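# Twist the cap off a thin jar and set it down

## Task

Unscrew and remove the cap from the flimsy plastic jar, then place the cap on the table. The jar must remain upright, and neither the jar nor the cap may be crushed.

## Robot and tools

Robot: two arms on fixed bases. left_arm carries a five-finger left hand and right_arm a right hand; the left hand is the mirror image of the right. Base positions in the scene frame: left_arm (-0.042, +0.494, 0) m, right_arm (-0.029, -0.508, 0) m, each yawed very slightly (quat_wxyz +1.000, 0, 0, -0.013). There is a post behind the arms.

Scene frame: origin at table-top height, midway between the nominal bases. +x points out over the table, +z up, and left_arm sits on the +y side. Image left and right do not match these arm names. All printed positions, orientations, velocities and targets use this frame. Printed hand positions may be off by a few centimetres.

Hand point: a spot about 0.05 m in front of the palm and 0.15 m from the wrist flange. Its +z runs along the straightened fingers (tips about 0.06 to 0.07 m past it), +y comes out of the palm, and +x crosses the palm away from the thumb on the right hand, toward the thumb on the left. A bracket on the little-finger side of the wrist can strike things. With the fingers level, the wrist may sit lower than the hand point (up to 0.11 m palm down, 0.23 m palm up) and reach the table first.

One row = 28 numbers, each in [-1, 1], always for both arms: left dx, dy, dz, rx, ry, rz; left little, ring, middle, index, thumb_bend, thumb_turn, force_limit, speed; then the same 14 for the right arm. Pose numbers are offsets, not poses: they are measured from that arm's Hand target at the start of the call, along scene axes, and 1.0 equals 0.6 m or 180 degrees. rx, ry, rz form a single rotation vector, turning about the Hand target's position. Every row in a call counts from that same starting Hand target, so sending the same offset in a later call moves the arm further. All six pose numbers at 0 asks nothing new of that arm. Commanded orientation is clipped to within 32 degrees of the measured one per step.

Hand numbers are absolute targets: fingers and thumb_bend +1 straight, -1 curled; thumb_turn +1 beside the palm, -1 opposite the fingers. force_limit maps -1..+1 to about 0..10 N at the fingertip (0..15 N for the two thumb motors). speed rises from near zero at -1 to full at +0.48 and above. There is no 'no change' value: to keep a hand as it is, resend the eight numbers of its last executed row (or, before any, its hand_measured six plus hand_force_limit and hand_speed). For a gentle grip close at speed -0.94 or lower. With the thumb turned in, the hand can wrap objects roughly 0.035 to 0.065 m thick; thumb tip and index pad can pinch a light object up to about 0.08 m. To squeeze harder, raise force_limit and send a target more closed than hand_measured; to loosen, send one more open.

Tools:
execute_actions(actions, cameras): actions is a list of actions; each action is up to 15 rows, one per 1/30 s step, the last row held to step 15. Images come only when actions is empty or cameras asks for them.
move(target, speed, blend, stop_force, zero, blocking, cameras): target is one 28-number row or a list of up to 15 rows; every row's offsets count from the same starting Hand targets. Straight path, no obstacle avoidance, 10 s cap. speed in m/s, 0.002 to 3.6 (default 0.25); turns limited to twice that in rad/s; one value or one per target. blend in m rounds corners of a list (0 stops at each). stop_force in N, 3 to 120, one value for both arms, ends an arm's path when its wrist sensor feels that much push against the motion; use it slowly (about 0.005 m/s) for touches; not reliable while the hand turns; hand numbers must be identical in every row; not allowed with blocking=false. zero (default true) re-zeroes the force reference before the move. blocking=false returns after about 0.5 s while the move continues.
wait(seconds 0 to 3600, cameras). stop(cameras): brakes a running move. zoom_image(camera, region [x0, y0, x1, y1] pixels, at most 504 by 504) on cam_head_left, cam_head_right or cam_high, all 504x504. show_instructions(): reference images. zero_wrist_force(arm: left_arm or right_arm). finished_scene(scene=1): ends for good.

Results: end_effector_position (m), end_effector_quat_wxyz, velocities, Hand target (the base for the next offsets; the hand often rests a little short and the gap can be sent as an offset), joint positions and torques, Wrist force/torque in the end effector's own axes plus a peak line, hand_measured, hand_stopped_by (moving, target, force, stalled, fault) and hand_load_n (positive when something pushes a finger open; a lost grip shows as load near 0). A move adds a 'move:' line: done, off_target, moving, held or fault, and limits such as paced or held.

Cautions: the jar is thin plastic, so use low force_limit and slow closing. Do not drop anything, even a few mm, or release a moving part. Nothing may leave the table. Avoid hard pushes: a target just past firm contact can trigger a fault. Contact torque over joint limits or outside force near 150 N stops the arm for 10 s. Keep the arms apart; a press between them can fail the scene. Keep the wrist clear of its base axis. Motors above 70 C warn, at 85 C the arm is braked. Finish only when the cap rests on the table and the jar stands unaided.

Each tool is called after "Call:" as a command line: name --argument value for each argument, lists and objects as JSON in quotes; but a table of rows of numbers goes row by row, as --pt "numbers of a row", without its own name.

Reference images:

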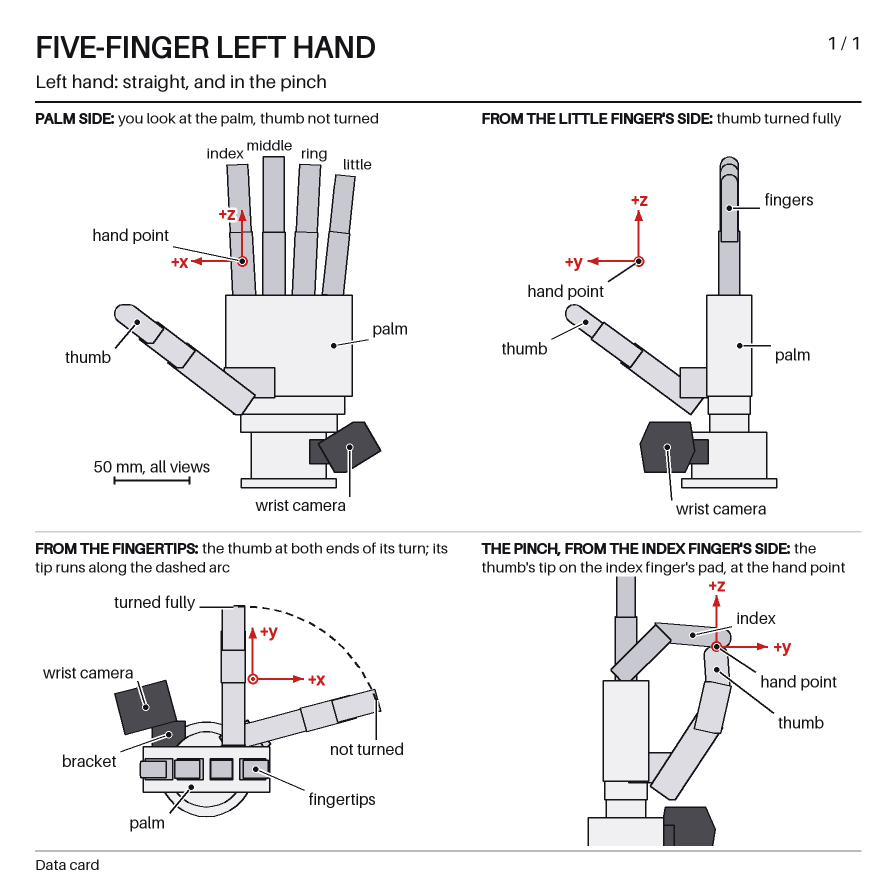

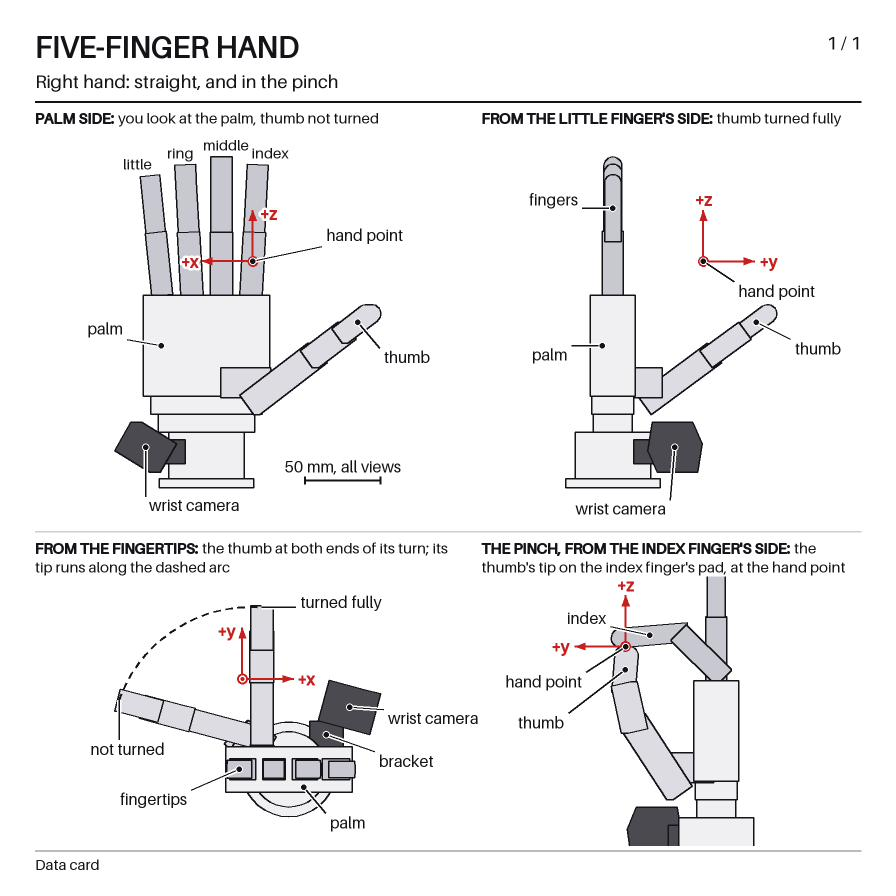

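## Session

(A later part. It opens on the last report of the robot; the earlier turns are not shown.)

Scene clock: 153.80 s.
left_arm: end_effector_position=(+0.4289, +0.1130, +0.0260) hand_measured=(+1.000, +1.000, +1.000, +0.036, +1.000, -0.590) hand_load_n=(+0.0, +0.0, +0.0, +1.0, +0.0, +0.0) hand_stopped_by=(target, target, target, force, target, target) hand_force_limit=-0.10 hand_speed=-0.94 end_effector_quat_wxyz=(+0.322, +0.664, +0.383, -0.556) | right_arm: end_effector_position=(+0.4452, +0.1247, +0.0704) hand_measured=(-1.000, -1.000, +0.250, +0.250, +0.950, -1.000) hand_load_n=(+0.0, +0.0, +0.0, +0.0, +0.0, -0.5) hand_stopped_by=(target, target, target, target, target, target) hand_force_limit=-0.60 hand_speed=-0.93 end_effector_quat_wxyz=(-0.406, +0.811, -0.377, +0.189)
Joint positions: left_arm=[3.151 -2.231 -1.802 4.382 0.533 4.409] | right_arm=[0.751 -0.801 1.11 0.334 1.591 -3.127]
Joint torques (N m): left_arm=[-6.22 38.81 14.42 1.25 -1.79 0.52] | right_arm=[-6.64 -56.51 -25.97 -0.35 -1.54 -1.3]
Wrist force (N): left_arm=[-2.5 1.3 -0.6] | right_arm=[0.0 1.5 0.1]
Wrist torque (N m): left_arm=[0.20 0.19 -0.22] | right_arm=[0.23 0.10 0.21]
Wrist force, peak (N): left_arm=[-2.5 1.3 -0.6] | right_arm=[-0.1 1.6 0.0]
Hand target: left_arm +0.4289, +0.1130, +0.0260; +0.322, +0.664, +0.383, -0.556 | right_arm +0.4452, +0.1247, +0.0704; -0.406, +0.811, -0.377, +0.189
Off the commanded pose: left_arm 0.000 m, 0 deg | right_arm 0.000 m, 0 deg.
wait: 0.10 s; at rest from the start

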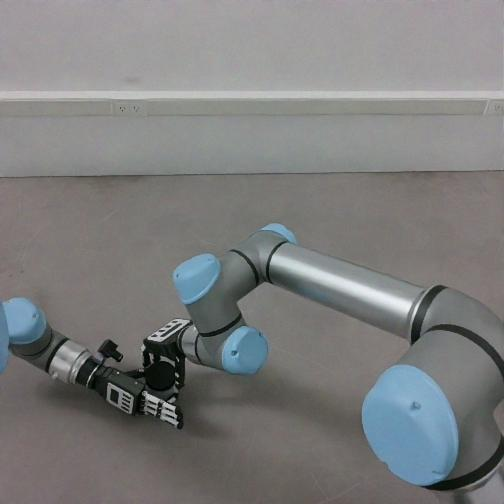

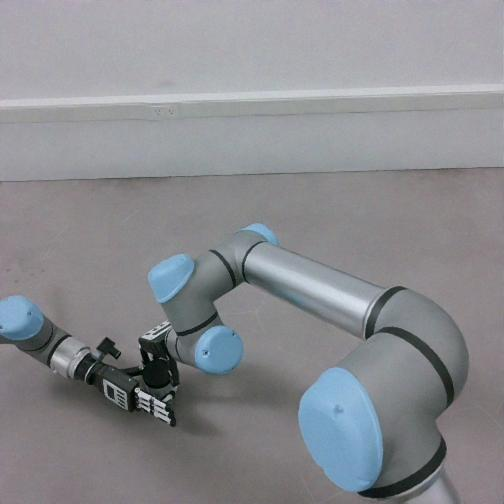

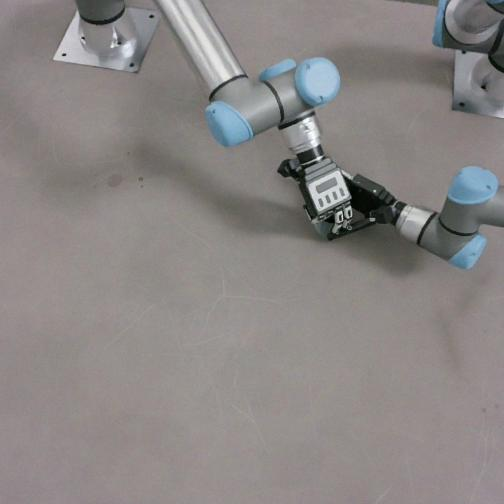

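Call:
move --pt "0 0 0 0 0 0 1 1 1 -0.3 1 -0.59 -0.1 -0.94 0 0 0 0 0 0 -1 -1 0.6 0.6 1 -1 -0.6 -0.8" --pt "0 0 0 0 0 0 1 1 1 -0.3 1 -0.59 -0.1 -0.94 0 0 0.15 0 0 0 -1 -1 0.6 0.6 1 -1 -0.6 -0.8" --pt "0 0 0 0 0 0 1 1 1 -0.3 1 -0.59 -0.1 -0.94 -0.1 -0.2 0.2 0 0 0 -1 -1 0.6 0.6 1 -1 -0.6 -0.8" --speed '[0.05, 0.08, 0.15]' --blend '[0, 0.02, 0]' --cameras '["all"]'

Call:
zoom_image --camera "cam_head_left" --region '[110, 330, 210, 430]'

Call:
zoom_image --camera "cam_high" --region '[290, 170, 370, 250]'

Call:
zoom_image --camera "cam_head_right" --region '[110, 330, 210, 430]'

Scene clock: 160.07 s.
left_arm: end_effector_position=(+0.4289, +0.1130, +0.0260) hand_measured=(+1.000, +1.000, +1.000, +0.036, +1.000, -0.590) hand_load_n=(+0.0, +0.0, +0.0, +1.0, +0.0, +0.5) hand_stopped_by=(target, target, target, force, target, target) hand_force_limit=-0.10 hand_speed=-0.94 end_effector_quat_wxyz=(+0.322, +0.664, +0.383, -0.556) | right_arm: end_effector_position=(+0.3852, +0.0048, +0.1904) hand_measured=(-1.000, -1.000, +0.600, +0.600, +1.000, -1.000) hand_load_n=(+0.0, +0.0, +0.0, +0.0, +0.0, +0.0) hand_stopped_by=(target, target, target, target, target, target) hand_force_limit=-0.60 hand_speed=-0.80 end_effector_quat_wxyz=(-0.406, +0.811, -0.377, +0.189)
Joint positions: left_arm=[3.151 -2.231 -1.802 4.382 0.533 4.409] | right_arm=[0.647 -1.204 1.438 0.411 1.508 -3.189]
Joint torques (N m): left_arm=[-6.32 36.49 15.94 1.16 -1.76 0.28] | right_arm=[-0.55 -42.9 -14.26 1.97 2.04 2.92]
Wrist force (N): left_arm=[-1.9 1.2 -0.7] | right_arm=[0.2 1.1 0.1]
Wrist torque (N m): left_arm=[0.19 0.09 -0.17] | right_arm=[0.16 0.06 0.28]
Wrist force, peak (N): left_arm=[-2.6 1.4 -0.5] | right_arm=[0.6 2.0 -1.1]
Hand target: left_arm +0.4289, +0.1130, +0.0260; +0.322, +0.664, +0.383, -0.556 | right_arm +0.3852, +0.0047, +0.1904; -0.406, +0.811, -0.377, +0.189
Off the commanded pose: left_arm 0.000 m, 0 deg | right_arm 0.000 m, 0 deg.
move: done

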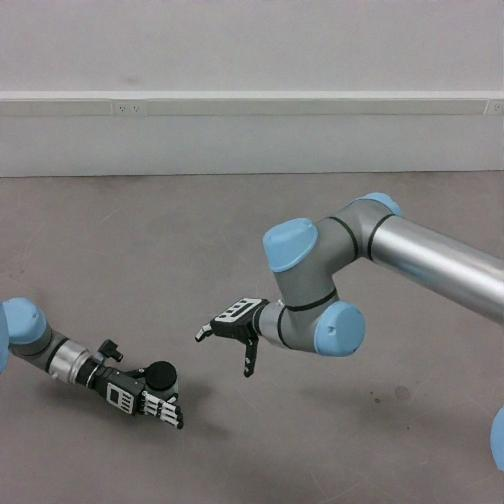

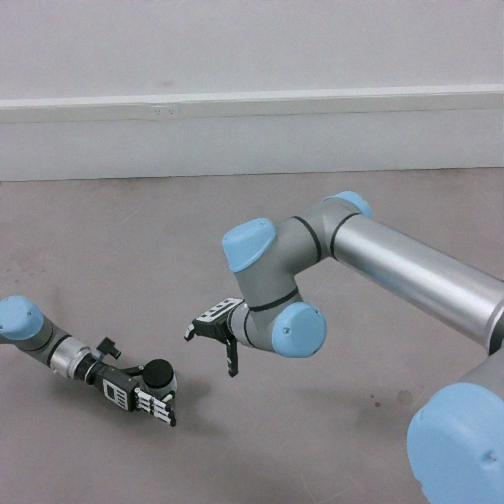

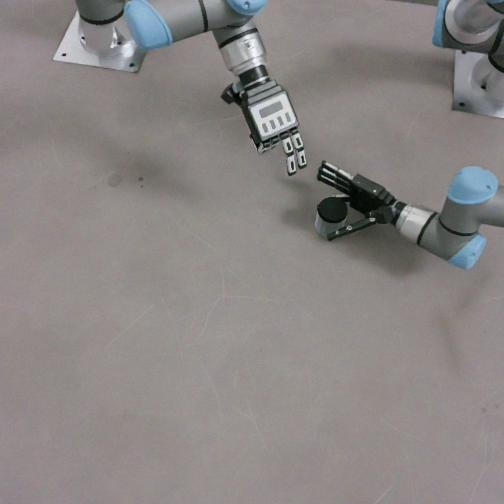

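Scaled by 5.040.

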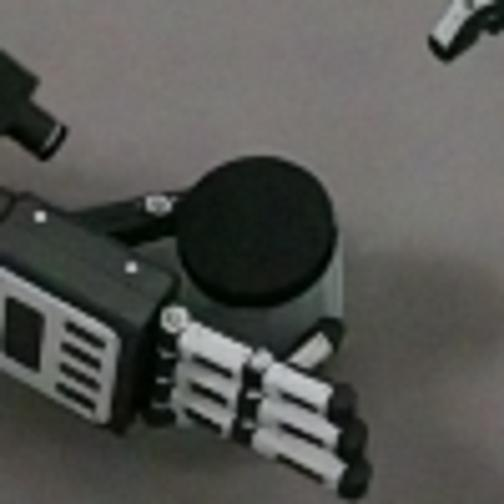

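Scaled by 6.300.

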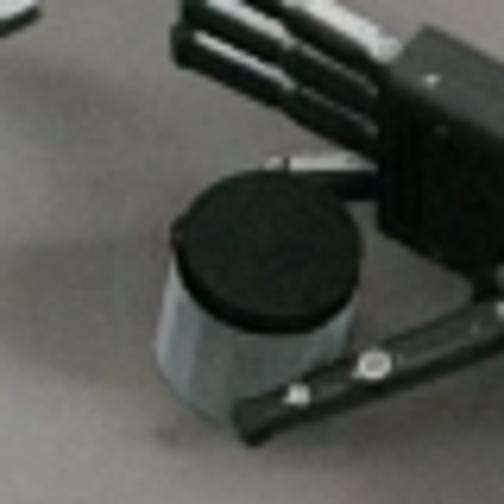

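Scaled by 5.040.

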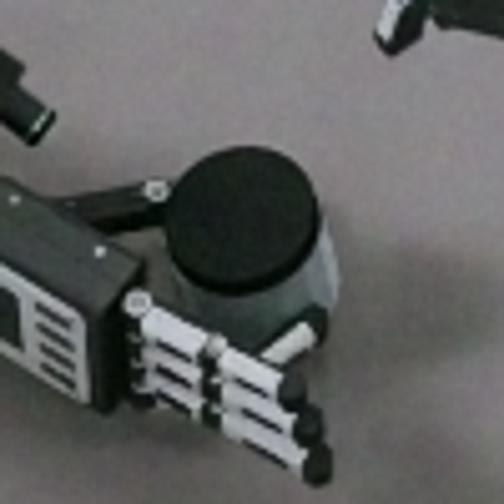

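Call:
zoom_image --camera "cam_high" --region '[305, 185, 355, 245]'

Call:
zoom_image --camera "cam_head_left" --region '[140, 350, 185, 410]'

Call:
zoom_image --camera "cam_head_right" --region '[135, 350, 180, 410]'

Scaled by 8.400.

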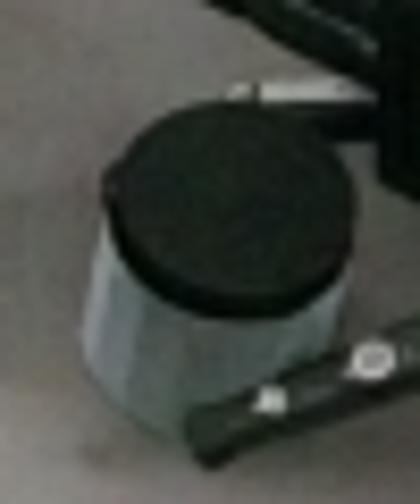

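Scaled by 8.400.

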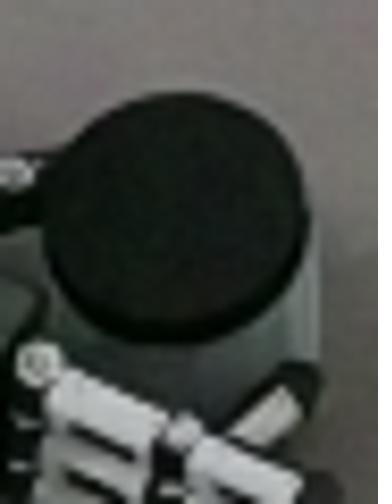

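Scaled by 8.400.

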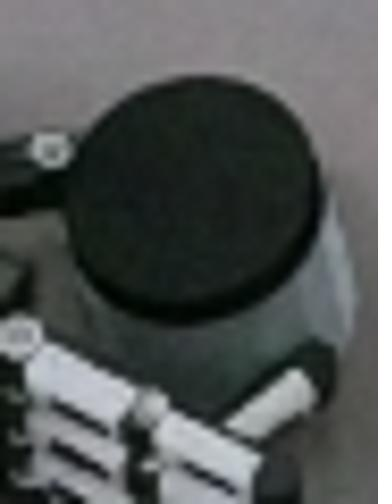

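Call:
move --target '[0, 0, 0, 0, 0, 0, 1, 1, 1, 0.12, 1, -0.59, -0.1, -0.97, 0, 0, 0, 0, 0, 0, -1, -1, 0.6, 0.6, 1, -1, -0.6, -0.8]' --speed 0.02 --cameras '["all"]'

Call:
zoom_image --camera "cam_high" --region '[305, 185, 355, 245]'

Call:
zoom_image --camera "cam_head_left" --region '[140, 350, 185, 410]'

Scene clock: 162.47 s.
left_arm: end_effector_position=(+0.4289, +0.1130, +0.0260) hand_measured=(+1.000, +1.000, +1.000, +0.120, +1.000, -0.590) hand_load_n=(+0.0, +0.0, +0.0, +0.0, +0.0, +0.5) hand_stopped_by=(target, target, target, target, target, target) hand_force_limit=-0.10 hand_speed=-0.97 end_effector_quat_wxyz=(+0.322, +0.664, +0.383, -0.556) | right_arm: end_effector_position=(+0.3852, +0.0047, +0.1904) hand_measured=(-1.000, -1.000, +0.600, +0.600, +1.000, -1.000) hand_load_n=(+0.0, +0.0, +0.0, +0.0, +0.0, +0.0) hand_stopped_by=(target, target, target, target, target, target) hand_force_limit=-0.60 hand_speed=-0.80 end_effector_quat_wxyz=(-0.406, +0.811, -0.377, +0.189)
Joint positions: left_arm=[3.151 -2.231 -1.802 4.382 0.533 4.409] | right_arm=[0.647 -1.204 1.438 0.411 1.508 -3.189]
Joint torques (N m): left_arm=[-6.03 36.39 16.31 1.16 -1.61 0.2] | right_arm=[-1.7 -46.25 -14.51 1.68 2.28 2.65]
Wrist force (N): left_arm=[-2.4 1.0 -0.9] | right_arm=[-0.1 1.4 0.1]
Wrist torque (N m): left_arm=[0.16 0.13 -0.18] | right_arm=[0.19 0.09 0.27]
Wrist force, peak (N): left_arm=[-2.6 1.3 -0.6] | right_arm=[-0.2 1.4 0.2]
Hand target: left_arm +0.4289, +0.1130, +0.0260; +0.322, +0.664, +0.383, -0.556 | right_arm +0.3852, +0.0047, +0.1904; -0.406, +0.811, -0.377, +0.189
Off the commanded pose: left_arm 0.000 m, 0 deg | right_arm 0.000 m, 0 deg.
move: done

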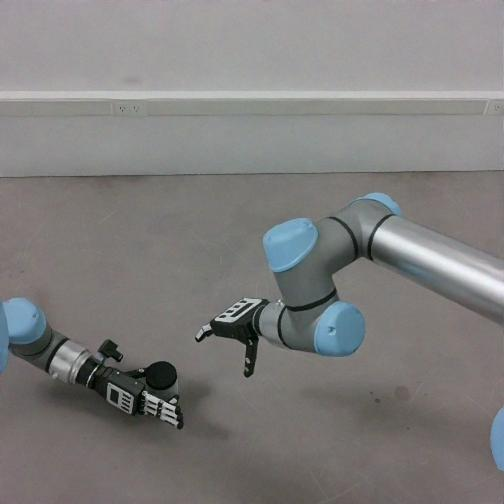

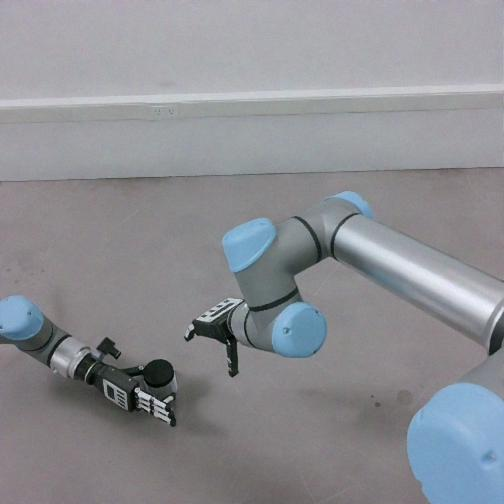

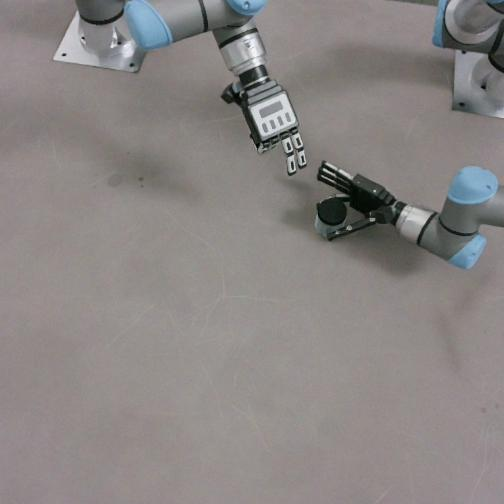

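Scaled by 8.400.

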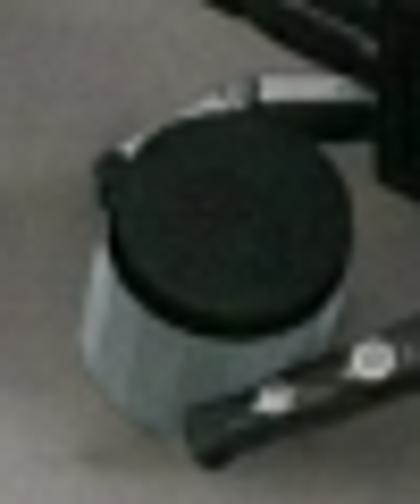

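Scaled by 8.400.

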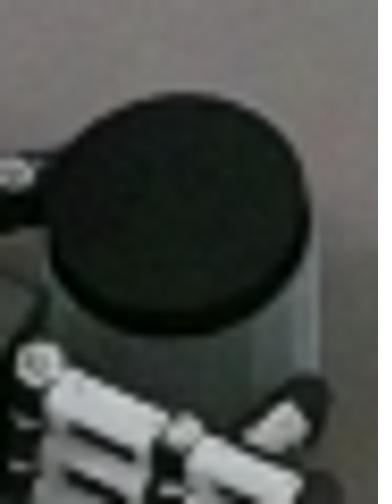

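Call:
move --pt "0.0092 0.004 0 0 0 0 1 1 1 0.3 1 -0.59 -0.3 -0.85 0 0 0 0 0 0 -1 -1 0.6 0.6 1 -1 -0.6 -0.8" --pt "0.0007 0.027 -0.01 0 0 0 1 1 0.35 0.3 1 -0.85 -0.3 -0.85 0 0 0 0 0 0 -1 -1 0.6 0.6 1 -1 -0.6 -0.8" --speed 0.03 --cameras '["all"]'

Call:
zoom_image --camera "cam_high" --region '[290, 170, 370, 250]'

Call:
zoom_image --camera "cam_head_left" --region '[110, 330, 210, 430]'

Scene clock: 167.63 s.
left_arm: end_effector_position=(+0.4293, +0.1292, +0.0200) hand_measured=(+1.000, +1.000, +0.350, +0.300, +1.000, -0.850) hand_load_n=(+0.0, +0.0, +0.0, +0.0, +0.0, +0.0) hand_stopped_by=(target, target, target, target, target, target) hand_force_limit=-0.30 hand_speed=-0.85 end_effector_quat_wxyz=(+0.322, +0.664, +0.383, -0.556) | right_arm: end_effector_position=(+0.3852, +0.0047, +0.1904) hand_measured=(-1.000, -1.000, +0.600, +0.600, +1.000, -1.000) hand_load_n=(+0.0, +0.0, +0.0, +0.0, +0.0, +0.0) hand_stopped_by=(target, target, target, target, target, target) hand_force_limit=-0.60 hand_speed=-0.80 end_effector_quat_wxyz=(-0.406, +0.811, -0.377, +0.189)
Joint positions: left_arm=[3.181 -2.238 -1.809 4.38 0.561 4.428] | right_arm=[0.647 -1.204 1.438 0.411 1.508 -3.189]
Joint torques (N m): left_arm=[-11.16 49.51 25.62 -0.91 -1.97 -1.98] | right_arm=[-2.29 -46.04 -14.15 0.54 2.36 2.01]
Wrist force (N): left_arm=[-2.6 0.9 -0.8] | right_arm=[0.0 1.2 0.3]
Wrist torque (N m): left_arm=[0.15 0.18 -0.39] | right_arm=[0.15 0.08 0.27]
Wrist force, peak (N): left_arm=[-2.9 1.7 -0.5] | right_arm=[-0.2 1.5 0.2]
Hand target: left_arm +0.4293, +0.1292, +0.0200; +0.322, +0.664, +0.383, -0.556 | right_arm +0.3852, +0.0047, +0.1904; -0.406, +0.811, -0.377, +0.189
Off the commanded pose: left_arm 0.000 m, 0 deg | right_arm 0.000 m, 0 deg.
move: done

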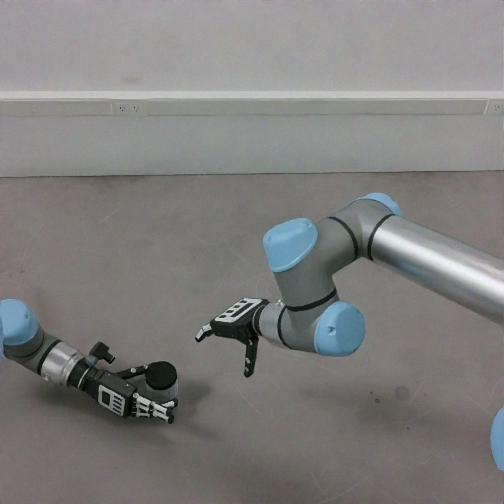

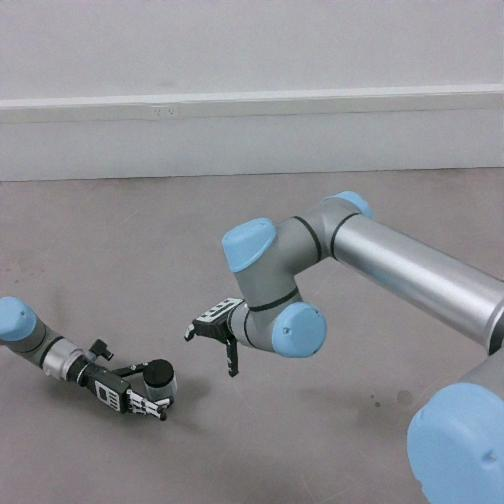

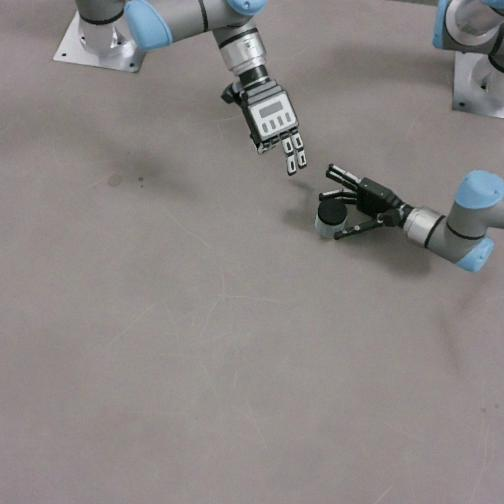

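Scaled by 6.300.

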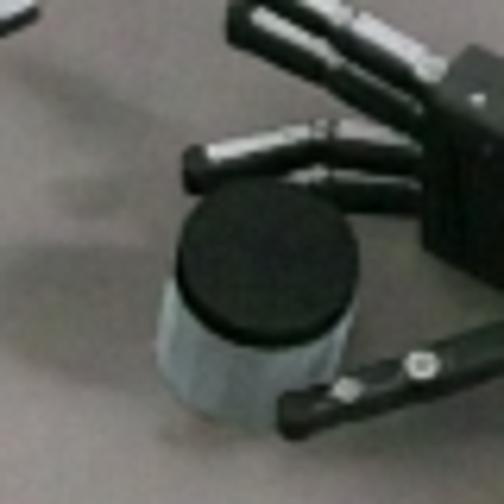

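Scaled by 5.040.

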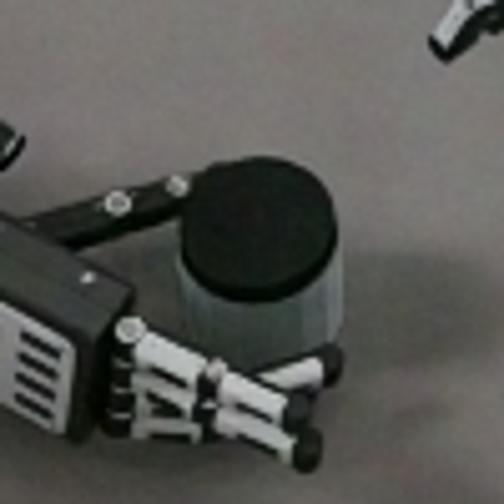

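Call:
zoom_image --camera "cam_high" --region '[308, 190, 353, 244]'

Call:
zoom_image --camera "cam_head_left" --region '[140, 355, 185, 409]'

Scaled by 9.333.

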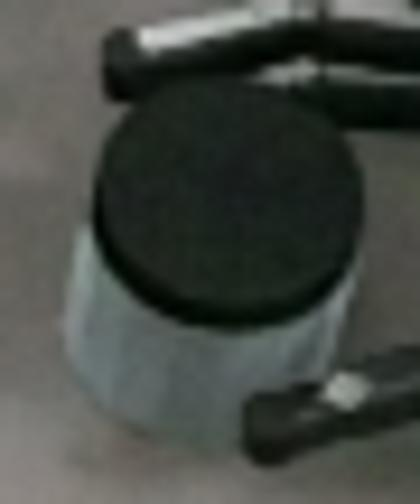

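Scaled by 9.333.

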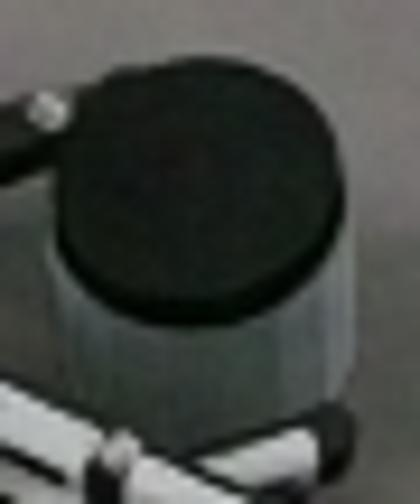

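Call:
move --target '[-0.0047, -0.002, 0, 0, 0, 0, 1, 1, 0.35, 0.3, 1, -0.85, -0.3, -0.85, 0, 0, 0, 0, 0, 0, -1, -1, 0.6, 0.6, 1, -1, -0.6, -0.8]' --speed 0.02

Call:
move --target '[0, 0, 0, 0, 0, 0, 1, 1, -0.3, -0.3, 1, -0.85, -0.3, -0.94, 0, 0, 0, 0, 0, 0, -1, -1, 0.6, 0.6, 1, -1, -0.6, -0.8]' --speed 0.02 --cameras '["all"]'

Call:
zoom_image --camera "cam_high" --region '[290, 170, 370, 250]'

Call:
zoom_image --camera "cam_head_left" --region '[110, 330, 210, 430]'

Scene clock: 168.90 s.
left_arm: end_effector_position=(+0.4264, +0.1279, +0.0201) hand_measured=(+1.000, +1.000, +0.350, +0.300, +1.000, -0.850) hand_load_n=(+0.0, +0.0, +0.0, +0.0, +0.0, +0.0) hand_stopped_by=(target, target, target, target, target, target) hand_force_limit=-0.30 hand_speed=-0.85 end_effector_quat_wxyz=(+0.322, +0.664, +0.383, -0.556) | right_arm: end_effector_position=(+0.3852, +0.0047, +0.1904) hand_measured=(-1.000, -1.000, +0.600, +0.600, +1.000, -1.000) hand_load_n=(+0.0, +0.0, +0.0, +0.0, +0.0, +0.0) hand_stopped_by=(target, target, target, target, target, target) hand_force_limit=-0.60 hand_speed=-0.80 end_effector_quat_wxyz=(-0.406, +0.811, -0.377, +0.189)
Joint positions: left_arm=[3.179 -2.234 -1.818 4.386 0.559 4.426] | right_arm=[0.647 -1.204 1.438 0.411 1.508 -3.189]
Joint torques (N m): left_arm=[4.38 27.96 24.72 -1.35 0.75 -0.77] | right_arm=[-1.39 -45.92 -14.21 0.4 2.36 2.14]
Wrist force (N): left_arm=[-2.4 0.6 -0.4] | right_arm=[0.1 1.4 0.1]
Wrist torque (N m): left_arm=[0.08 0.16 -0.18] | right_arm=[0.19 0.08 0.28]
Wrist force, peak (N): left_arm=[-2.8 1.1 -0.9] | right_arm=[-0.1 1.4 0.1]
Hand target: left_arm +0.4265, +0.1280, +0.0200; +0.322, +0.664, +0.383, -0.556 | right_arm +0.3852, +0.0047, +0.1904; -0.406, +0.811, -0.377, +0.189
Off the commanded pose: left_arm 0.000 m, 0 deg | right_arm 0.000 m, 0 deg.
move: done

Scene clock: 171.00 s.
left_arm: end_effector_position=(+0.4265, +0.1280, +0.0200) hand_measured=(+1.000, +1.000, +0.040, +0.054, +1.000, -0.850) hand_load_n=(+0.0, +0.0, +4.0, +3.0, +1.0, +0.0) hand_stopped_by=(target, target, force, force, target, target) hand_force_limit=-0.30 hand_speed=-0.94 end_effector_quat_wxyz=(+0.322, +0.664, +0.383, -0.556) | right_arm: end_effector_position=(+0.3852, +0.0047, +0.1904) hand_measured=(-1.000, -1.000, +0.600, +0.600, +1.000, -1.000) hand_load_n=(+0.0, +0.0, +0.0, +0.0, +0.0, +0.0) hand_stopped_by=(target, target, target, target, target, target) hand_force_limit=-0.60 hand_speed=-0.80 end_effector_quat_wxyz=(-0.406, +0.811, -0.377, +0.189)
Joint positions: left_arm=[3.179 -2.234 -1.818 4.386 0.559 4.427] | right_arm=[0.647 -1.204 1.438 0.411 1.508 -3.189]
Joint torques (N m): left_arm=[8.98 25.91 25.05 -1.03 1.31 1.53] | right_arm=[-2.24 -46.55 -15.41 -0.06 2.42 1.53]
Wrist force (N): left_arm=[-2.1 0.8 -0.9] | right_arm=[0.1 1.4 0.2]
Wrist torque (N m): left_arm=[0.15 0.11 -0.19] | right_arm=[0.19 0.06 0.28]
Wrist force, peak (N): left_arm=[-2.7 0.9 -1.0] | right_arm=[0.1 1.4 0.1]
Hand target: left_arm +0.4265, +0.1280, +0.0200; +0.322, +0.664, +0.383, -0.556 | right_arm +0.3852, +0.0047, +0.1904; -0.406, +0.811, -0.377, +0.189
Off the commanded pose: left_arm 0.000 m, 0 deg | right_arm 0.000 m, 0 deg.
move: done

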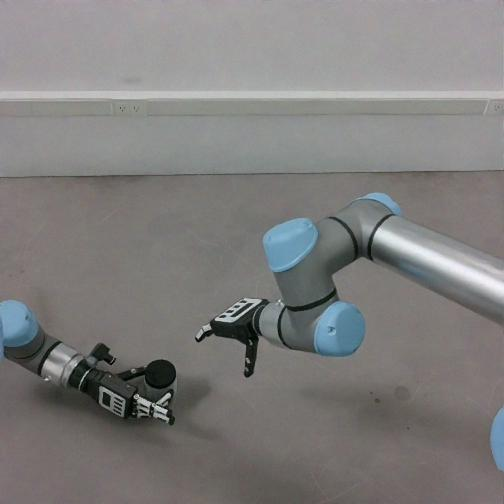

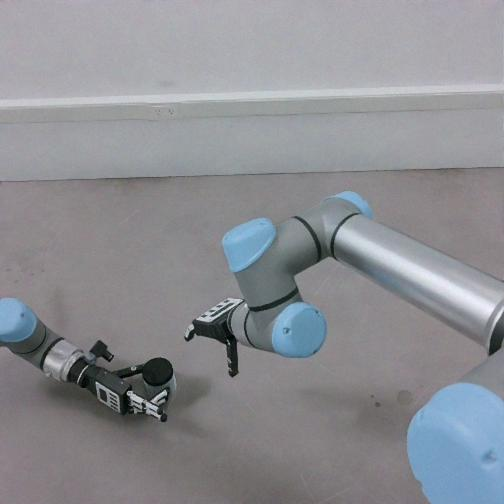

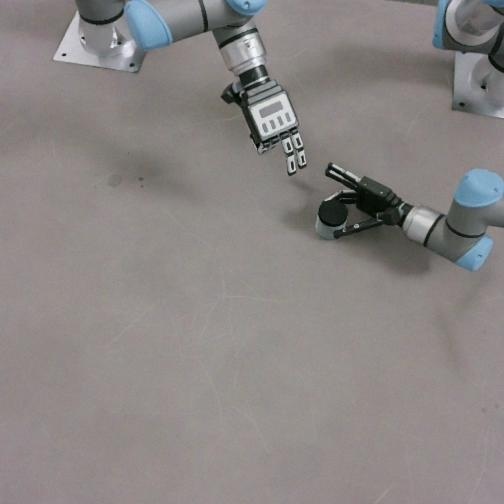

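Scaled by 6.300.

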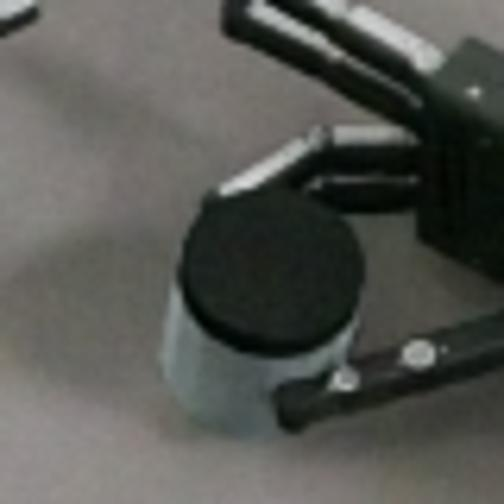

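Scaled by 5.040.

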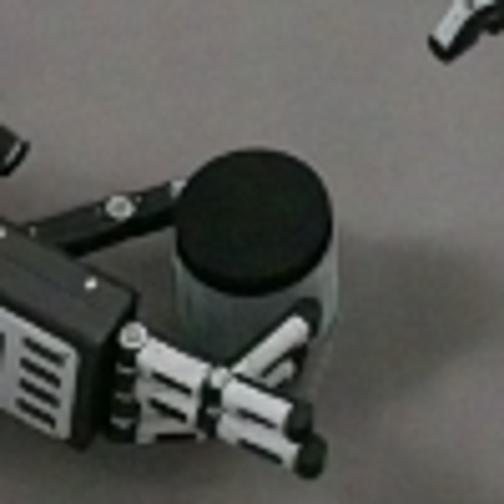

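Call:
move --target '[0, 0, 0, 0, 0, 0, 1, 1, -0.35, -0.35, 1, -0.85, -0.15, -0.95, 0, 0, 0, 0, 0, 0, -1, -1, 0.35, 0.35, 1, -1, -0.6, -0.8]' --speed 0.02

Scene clock: 172.07 s.
left_arm: end_effector_position=(+0.4265, +0.1280, +0.0200) hand_measured=(+1.000, +1.000, +0.038, +0.046, +1.000, -0.850) hand_load_n=(+0.0, +0.0, +4.0, +4.5, +0.5, -0.5) hand_stopped_by=(target, target, force, force, target, target) hand_force_limit=-0.15 hand_speed=-0.95 end_effector_quat_wxyz=(+0.322, +0.664, +0.383, -0.556) | right_arm: end_effector_position=(+0.3852, +0.0047, +0.1904) hand_measured=(-1.000, -1.000, +0.350, +0.350, +1.000, -1.000) hand_load_n=(+0.0, +0.0, +0.0, +0.0, +0.0, +0.0) hand_stopped_by=(target, target, target, target, target, target) hand_force_limit=-0.60 hand_speed=-0.80 end_effector_quat_wxyz=(-0.406, +0.811, -0.377, +0.189)
Joint positions: left_arm=[3.179 -2.234 -1.818 4.386 0.559 4.427] | right_arm=[0.647 -1.204 1.438 0.411 1.508 -3.189]
Joint torques (N m): left_arm=[8.52 26.89 25.73 -0.76 1.27 1.49] | right_arm=[-1.1 -44.58 -15.05 -0.38 2.28 1.67]
Wrist force (N): left_arm=[-2.3 1.3 -0.7] | right_arm=[-0.1 1.4 0.2]
Wrist torque (N m): left_arm=[0.20 0.16 -0.22] | right_arm=[0.20 0.09 0.27]
Wrist force, peak (N): left_arm=[-2.3 1.3 -0.7] | right_arm=[0.0 1.4 0.0]
Hand target: left_arm +0.4265, +0.1280, +0.0200; +0.322, +0.664, +0.383, -0.556 | right_arm +0.3852, +0.0047, +0.1904; -0.406, +0.811, -0.377, +0.189
Off the commanded pose: left_arm 0.000 m, 0 deg | right_arm 0.000 m, 0 deg.
move: done

Call:
move --pt "0 0 0 0 0 0 1 1 -0.35 -0.35 1 -0.85 -0.15 -0.95 0.1022 0.2168 -0.1007 0 0 -0.1111 -1 -1 0.35 0.35 1 -1 -0.6 -0.8" --pt "0 0 0 0 0 0 1 1 -0.35 -0.35 1 -0.85 -0.15 -0.95 0.1022 0.2168 -0.2023 0 0 -0.1111 -1 -1 0.35 0.35 1 -1 -0.6 -0.8" --speed '[0.15, 0.05]' --cameras '["all"]'

Call:
zoom_image --camera "cam_head_left" --region '[110, 320, 220, 430]'

Call:
zoom_image --camera "cam_high" --region '[270, 140, 380, 250]'

Scene clock: 175.47 s.
left_arm: end_effector_position=(+0.4265, +0.1280, +0.0200) hand_measured=(+1.000, +1.000, +0.038, +0.046, +1.000, -0.850) hand_load_n=(+0.0, +0.0, +4.5, +4.5, +0.5, -0.5) hand_stopped_by=(target, target, force, force, target, target) hand_force_limit=-0.15 hand_speed=-0.95 end_effector_quat_wxyz=(+0.322, +0.664, +0.383, -0.556) | right_arm: end_effector_position=(+0.4465, +0.1348, +0.0688) hand_measured=(-1.000, -1.000, +0.350, +0.350, +1.000, -1.000) hand_load_n=(+0.0, +0.0, +0.0, +0.0, +0.0, +0.0) hand_stopped_by=(target, target, target, target, target, target) hand_force_limit=-0.60 hand_speed=-0.80 end_effector_quat_wxyz=(-0.366, +0.733, -0.512, +0.257) end_effector_velocity=(+0.000, +0.000, +0.002) end_effector_angular_velocity=(+0.000, +0.001, -0.001)
Joint positions: left_arm=[3.179 -2.234 -1.818 4.386 0.559 4.427] | right_arm=[0.854 -0.718 0.972 0.447 1.948 -2.841]
Joint velocities: left_arm=[within noise] | right_arm=[0 -0.001 -0.002 0.005 0.001 0.001]
Joint torques (N m): left_arm=[7.68 29.16 22.81 -0.28 1 1.35] | right_arm=[2.7 -62.86 -28.4 2.12 1.73 1.74]
Wrist force (N): left_arm=[-2.0 1.1 -0.7] | right_arm=[0.2 1.0 0.2]
Wrist torque (N m): left_arm=[0.18 0.10 -0.19] | right_arm=[0.14 0.06 0.31]
Wrist force, peak (N): left_arm=[-2.1 1.2 -1.1] | right_arm=[-0.9 1.2 1.0]
Hand target: left_arm +0.4265, +0.1280, +0.0200; +0.322, +0.664, +0.383, -0.556 | right_arm +0.4465, +0.1348, +0.0690; -0.367, +0.733, -0.512, +0.257
Off the commanded pose: left_arm 0.000 m, 0 deg | right_arm 0.000 m, 0 deg.
move: done

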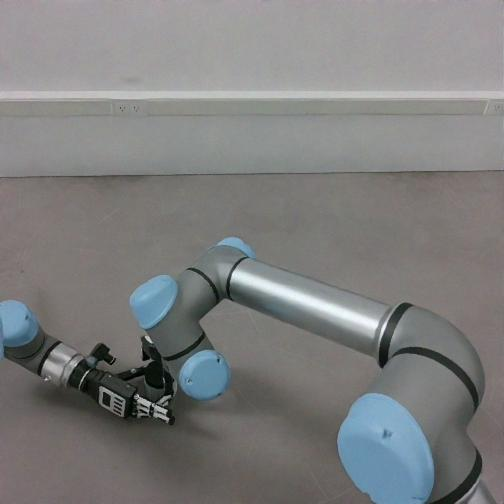

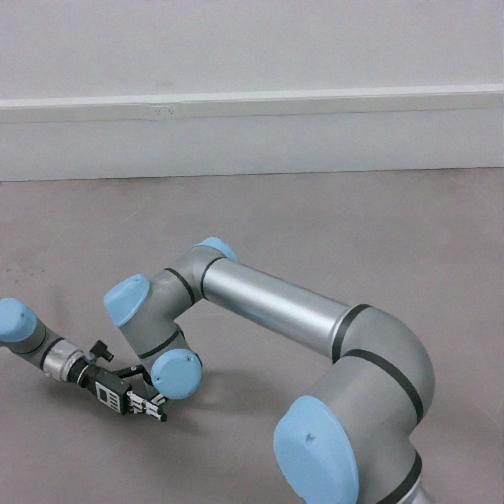

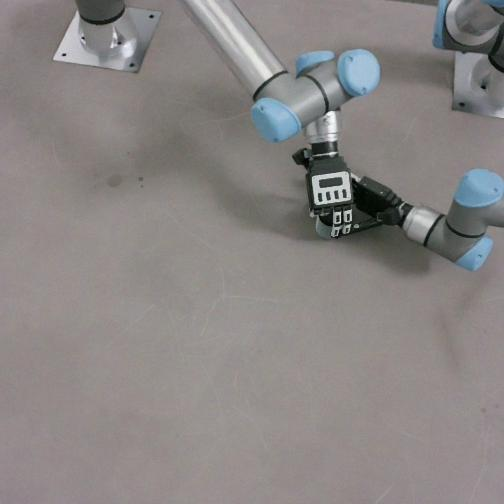

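Scaled by 4.582.

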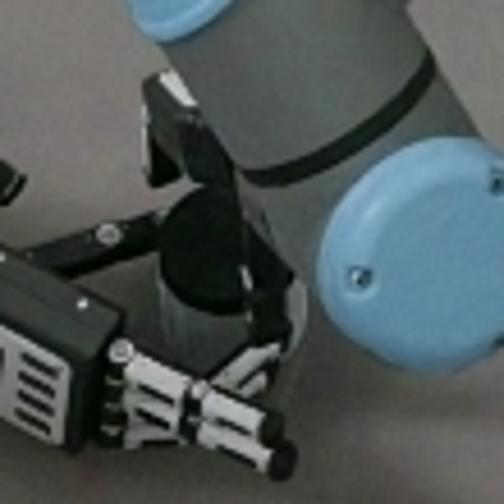

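Scaled by 4.582.

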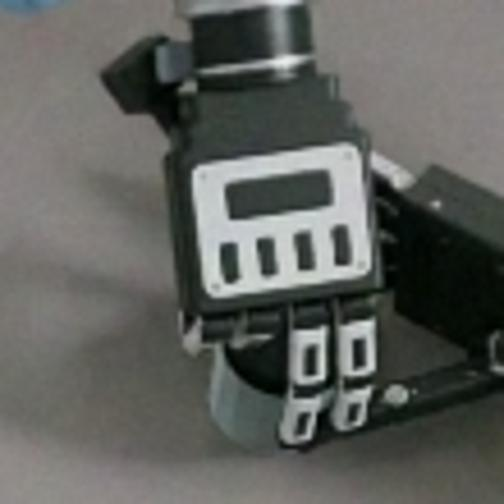

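Call:
zero_wrist_force --arm "right_arm"

Call:
zero_wrist_force --arm "left_arm"

Call:
move --target '[0, 0, 0, 0, 0, 0, 1, 1, -0.35, -0.35, 1, -0.85, -0.15, -0.95, 0, 0, 0, 0, 0, 0, -1, -1, -0.1, -0.1, 0.5, -1, -0.85, -0.95]' --speed 0.02

Wrist force sensor zeroed.

Wrist force sensor zeroed.

Scene clock: 178.70 s.
left_arm: end_effector_position=(+0.4265, +0.1280, +0.0200) hand_measured=(+1.000, +1.000, +0.038, +0.046, +1.000, -0.850) hand_load_n=(+0.0, +0.0, +4.5, +4.5, +0.5, -1.5) hand_stopped_by=(target, target, force, force, target, target) hand_force_limit=-0.15 hand_speed=-0.95 end_effector_quat_wxyz=(+0.322, +0.664, +0.383, -0.556) | right_arm: end_effector_position=(+0.4465, +0.1348, +0.0690) hand_measured=(-1.000, -1.000, +0.180, +0.142, +0.796, -1.000) hand_load_n=(+0.0, +0.0, +1.5, +1.0, +1.0, +0.5) hand_stopped_by=(target, target, force, force, force, target) hand_force_limit=-0.85 hand_speed=-0.95 end_effector_quat_wxyz=(-0.367, +0.733, -0.512, +0.257)
Joint positions: left_arm=[3.179 -2.234 -1.818 4.386 0.559 4.427] | right_arm=[0.854 -0.718 0.972 0.447 1.948 -2.841]
Joint torques (N m): left_arm=[6.62 31.16 21.9 0.04 0.73 1.44] | right_arm=[-1.89 -58.09 -22.59 -0.24 -1.35 -1.64]
Wrist force (N, zeroed by zero_wrist_force): left_arm=[-0.2 -1.8 0.9] | right_arm=[0.0 -1.1 1.1]
Wrist torque (N m, zeroed by zero_wrist_force): left_arm=[-0.17 0.05 0.03] | right_arm=[-0.07 -0.02 -0.02]
Wrist force, peak (N, zeroed by zero_wrist_force): left_arm=[0.5 -2.8 1.8] | right_arm=[0.1 -3.1 1.1]
Hand target: left_arm +0.4265, +0.1280, +0.0200; +0.322, +0.664, +0.383, -0.556 | right_arm +0.4465, +0.1348, +0.0690; -0.367, +0.733, -0.512, +0.257
Off the commanded pose: left_arm 0.000 m, 0 deg | right_arm 0.000 m, 0 deg.
move: done

Call:
move --target '[0, 0, 0, 0, 0, 0, 1, 1, -0.35, -0.35, 1, -0.85, -0.15, -0.95, 0, 0, 0, 0, 0, 0, -1, -1, -0.2, -0.2, 0.4, -1, -0.55, -0.94]' --speed 0.02

Call:
move --target '[0, 0, 0, 0, 0, 0, 1, 1, -0.35, -0.35, 1, -0.85, -0.15, -0.95, -0.00363, 0.00025, 0.00037, 0, 0, 0.0556, -1, -1, -0.2, -0.2, 0.4, -1, -0.55, -0.94]' --speed 0.08

Scene clock: 179.77 s.
left_arm: end_effector_position=(+0.4265, +0.1280, +0.0200) hand_measured=(+1.000, +1.000, +0.038, +0.046, +1.000, -0.850) hand_load_n=(+0.0, +0.0, +4.5, +4.5, +0.5, -1.5) hand_stopped_by=(target, target, force, force, target, target) hand_force_limit=-0.15 hand_speed=-0.95 end_effector_quat_wxyz=(+0.322, +0.664, +0.383, -0.556) | right_arm: end_effector_position=(+0.4465, +0.1348, +0.0690) hand_measured=(-1.000, -1.000, +0.176, +0.132, +0.784, -1.000) hand_load_n=(+0.0, +0.0, +2.0, +3.0, +3.0, +0.0) hand_stopped_by=(target, target, force, force, force, target) hand_force_limit=-0.55 hand_speed=-0.94 end_effector_quat_wxyz=(-0.367, +0.733, -0.512, +0.257)
Joint positions: left_arm=[3.179 -2.234 -1.818 4.386 0.559 4.427] | right_arm=[0.854 -0.718 0.972 0.447 1.948 -2.841]
Joint torques (N m): left_arm=[6.56 31.82 21.45 0.26 0.57 1.33] | right_arm=[-3.74 -57.49 -20.18 -0.31 -1.35 -1.79]
Wrist force (N, zeroed by zero_wrist_force): left_arm=[-1.1 -2.6 1.2] | right_arm=[0.3 -1.7 1.7]
Wrist torque (N m, zeroed by zero_wrist_force): left_arm=[-0.23 0.12 0.03] | right_arm=[-0.10 -0.06 -0.03]
Wrist force, peak (N, zeroed by zero_wrist_force): left_arm=[-0.7 -3.1 1.7] | right_arm=[0.0 -2.9 1.8]
Hand target: left_arm +0.4265, +0.1280, +0.0200; +0.322, +0.664, +0.383, -0.556 | right_arm +0.4465, +0.1348, +0.0690; -0.367, +0.733, -0.512, +0.257
Off the commanded pose: left_arm 0.000 m, 0 deg | right_arm 0.000 m, 0 deg.
move: done

Scene clock: 181.20 s.
left_arm: end_effector_position=(+0.4265, +0.1280, +0.0200) hand_measured=(+1.000, +1.000, +0.038, +0.046, +1.000, -0.850) hand_load_n=(+0.0, +0.0, +4.0, +4.0, +0.5, -1.0) hand_stopped_by=(target, target, force, force, target, target) hand_force_limit=-0.15 hand_speed=-0.95 end_effector_quat_wxyz=(+0.322, +0.664, +0.383, -0.556) | right_arm: end_effector_position=(+0.4444, +0.1349, +0.0694) hand_measured=(-1.000, -1.000, +0.176, +0.132, +0.784, -1.000) hand_load_n=(+0.0, +0.0, +1.0, +2.5, +3.5, +2.5) hand_stopped_by=(target, target, force, force, force, target) hand_force_limit=-0.55 hand_speed=-0.94 end_effector_quat_wxyz=(-0.388, +0.775, -0.447, +0.224)
Joint positions: left_arm=[3.179 -2.234 -1.818 4.386 0.559 4.427] | right_arm=[0.811 -0.762 1.046 0.376 1.778 -2.984]
Joint torques (N m): left_arm=[6.48 32.92 20.76 0.45 0.31 1.33] | right_arm=[5.72 -36.93 -28.32 2.19 2.66 2.71]
Wrist force (N, zeroed by zero_wrist_force): left_arm=[-4.3 0.9 0.0] | right_arm=[-1.2 1.2 0.5]
Wrist torque (N m, zeroed by zero_wrist_force): left_arm=[0.02 0.29 -0.08] | right_arm=[0.06 0.15 0.00]
Wrist force, peak (N, zeroed by zero_wrist_force): left_arm=[-4.3 1.2 0.5] | right_arm=[0.1 -1.7 1.9]
Hand target: left_arm +0.4265, +0.1280, +0.0200; +0.322, +0.664, +0.383, -0.556 | right_arm +0.4443, +0.1349, +0.0692; -0.388, +0.775, -0.447, +0.224
Off the commanded pose: left_arm 0.000 m, 0 deg | right_arm 0.000 m, 0 deg.
move: done

Call:
move --target '[0, 0, 0, 0, 0, 0, 1, 1, -0.35, -0.35, 1, -0.85, -0.15, -0.95, -0.0036, -0.0001, 0.0003, 0, 0, 0.0556, -1, -1, -0.2, -0.2, 0.4, -1, -0.55, -0.94]' --speed 0.08 --cameras '["cam_head_left"]'

Call:
zoom_image --camera "cam_head_left" --region '[110, 330, 210, 430]'

Scene clock: 182.93 s.
left_arm: end_effector_position=(+0.4265, +0.1280, +0.0200) hand_measured=(+1.000, +1.000, +0.038, +0.046, +1.000, -0.850) hand_load_n=(+0.0, +0.0, +2.5, +4.0, +0.5, +0.0) hand_stopped_by=(target, target, force, force, target, target) hand_force_limit=-0.15 hand_speed=-0.95 end_effector_quat_wxyz=(+0.322, +0.664, +0.383, -0.556) | right_arm: end_effector_position=(+0.4422, +0.1348, +0.0694) hand_measured=(-1.000, -1.000, +0.176, +0.132, +0.786, -1.000) hand_load_n=(+0.0, +0.0, +2.0, +2.0, +4.0, +3.5) hand_stopped_by=(target, target, force, force, force, target) hand_force_limit=-0.55 hand_speed=-0.94 end_effector_quat_wxyz=(-0.406, +0.811, -0.377, +0.189)
Joint positions: left_arm=[3.179 -2.234 -1.818 4.386 0.559 4.427] | right_arm=[0.766 -0.783 1.081 0.346 1.604 -3.118]
Joint torques (N m): left_arm=[5.48 33.42 19.53 0.74 0.1 1.49] | right_arm=[5.95 -49.18 -25.64 1.19 2.31 2.76]
Wrist force (N, zeroed by zero_wrist_force): left_arm=[-3.1 0.7 0.1] | right_arm=[-1.1 -0.6 -0.5]
Wrist torque (N m, zeroed by zero_wrist_force): left_arm=[-0.03 0.17 -0.08] | right_arm=[-0.01 0.20 -0.02]
Wrist force, peak (N, zeroed by zero_wrist_force): left_arm=[-4.6 0.7 0.1] | right_arm=[-0.1 -2.0 -0.1]
Hand target: left_arm +0.4265, +0.1280, +0.0200; +0.322, +0.664, +0.383, -0.556 | right_arm +0.4422, +0.1349, +0.0694; -0.406, +0.811, -0.377, +0.189
Off the commanded pose: left_arm 0.000 m, 0 deg | right_arm 0.000 m, 0 deg.
move: done

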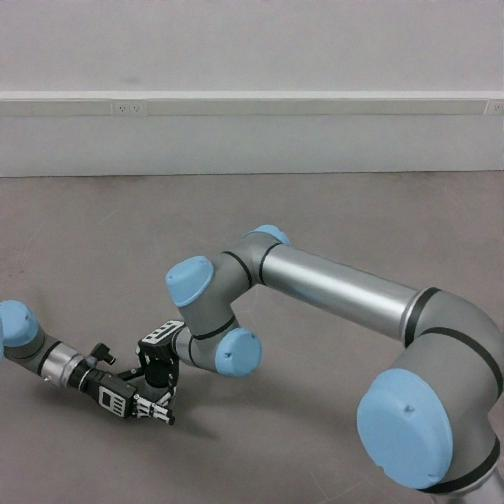

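Scaled by 5.040.

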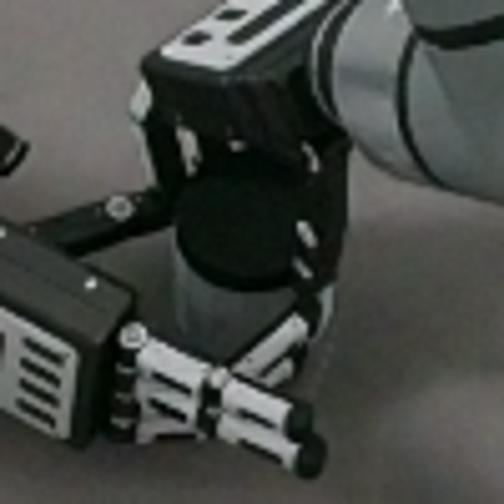

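Call:
move --target '[0, 0, 0, 0, 0, 0, 1, 1, -0.35, -0.35, 1, -0.85, -0.15, -0.95, -0.0035, -0.0009, 0.0005, 0, 0, 0.0556, -1, -1, -0.2, -0.2, 0.4, -1, -0.55, -0.94]' --speed 0.08

Call:
move --target '[0, 0, 0, 0, 0, 0, 1, 1, -0.35, -0.35, 1, -0.85, -0.15, -0.95, -0.0034, -0.0015, 0.0005, 0, 0, 0.0556, -1, -1, -0.2, -0.2, 0.4, -1, -0.55, -0.94]' --speed 0.08

Scene clock: 184.70 s.
left_arm: end_effector_position=(+0.4265, +0.1280, +0.0200) hand_measured=(+1.000, +1.000, +0.038, +0.046, +1.000, -0.850) hand_load_n=(+0.0, +0.0, +2.0, +5.0, +0.0, +1.0) hand_stopped_by=(target, target, force, force, target, target) hand_force_limit=-0.15 hand_speed=-0.95 end_effector_quat_wxyz=(+0.322, +0.664, +0.383, -0.556) | right_arm: end_effector_position=(+0.4401, +0.1343, +0.0697) hand_measured=(-1.000, -1.000, +0.176, +0.132, +0.786, -1.000) hand_load_n=(+0.0, +0.0, +2.5, +4.5, +4.0, +3.0) hand_stopped_by=(target, target, force, force, force, target) hand_force_limit=-0.55 hand_speed=-0.94 end_effector_quat_wxyz=(-0.420, +0.841, -0.305, +0.153)
Joint positions: left_arm=[3.179 -2.234 -1.818 4.386 0.559 4.427] | right_arm=[0.722 -0.783 1.08 0.353 1.429 -3.25]
Joint torques (N m): left_arm=[5.84 34.69 18.8 0.94 -0.1 1.46] | right_arm=[5.28 -40.59 -14.58 0.38 2.54 2.63]
Wrist force (N, zeroed by zero_wrist_force): left_arm=[-1.4 0.3 3.1] | right_arm=[-1.5 -5.6 0.9]
Wrist torque (N m, zeroed by zero_wrist_force): left_arm=[-0.11 0.11 -0.07] | right_arm=[-0.32 0.16 -0.12]
Wrist force, peak (N, zeroed by zero_wrist_force): left_arm=[-1.7 0.3 3.3] | right_arm=[-1.5 -5.9 0.8]
Hand target: left_arm +0.4265, +0.1280, +0.0200; +0.322, +0.664, +0.383, -0.556 | right_arm +0.4401, +0.1343, +0.0697; -0.421, +0.841, -0.305, +0.153
Off the commanded pose: left_arm 0.000 m, 0 deg | right_arm 0.000 m, 0 deg.
move: done

Scene clock: 186.13 s.
left_arm: end_effector_position=(+0.4265, +0.1280, +0.0200) hand_measured=(+1.000, +1.000, +0.038, +0.046, +1.000, -0.850) hand_load_n=(+0.0, +0.0, +2.5, +7.0, +0.0, +0.0) hand_stopped_by=(target, target, force, force, target, target) hand_force_limit=-0.15 hand_speed=-0.95 end_effector_quat_wxyz=(+0.322, +0.664, +0.383, -0.556) | right_arm: end_effector_position=(+0.4381, +0.1334, +0.0699) hand_measured=(-1.000, -1.000, +0.176, +0.134, +0.786, -1.000) hand_load_n=(-0.5, +0.0, +2.5, +8.5, +2.0, +1.5) hand_stopped_by=(target, target, force, force, force, target) hand_force_limit=-0.55 hand_speed=-0.94 end_effector_quat_wxyz=(-0.432, +0.864, -0.231, +0.116)
Joint positions: left_arm=[3.179 -2.234 -1.818 4.386 0.559 4.427] | right_arm=[0.681 -0.761 1.045 0.398 1.259 -3.386]
Joint torques (N m): left_arm=[5.12 35.4 18.38 1.18 -0.25 1.35] | right_arm=[6.03 -54.09 -7.48 1.78 2.37 2.58]
Wrist force (N, zeroed by zero_wrist_force): left_arm=[0.9 -3.4 8.1] | right_arm=[1.2 -13.9 2.7]
Wrist torque (N m, zeroed by zero_wrist_force): left_arm=[-0.47 0.04 0.05] | right_arm=[-0.58 -0.03 -0.21]
Wrist force, peak (N, zeroed by zero_wrist_force): left_arm=[0.7 -2.9 8.9] | right_arm=[1.2 -13.9 2.7]
Hand target: left_arm +0.4265, +0.1280, +0.0200; +0.322, +0.664, +0.383, -0.556 | right_arm +0.4380, +0.1334, +0.0700; -0.432, +0.864, -0.231, +0.116
Off the commanded pose: left_arm 0.000 m, 0 deg | right_arm 0.000 m, 0 deg.
move: done


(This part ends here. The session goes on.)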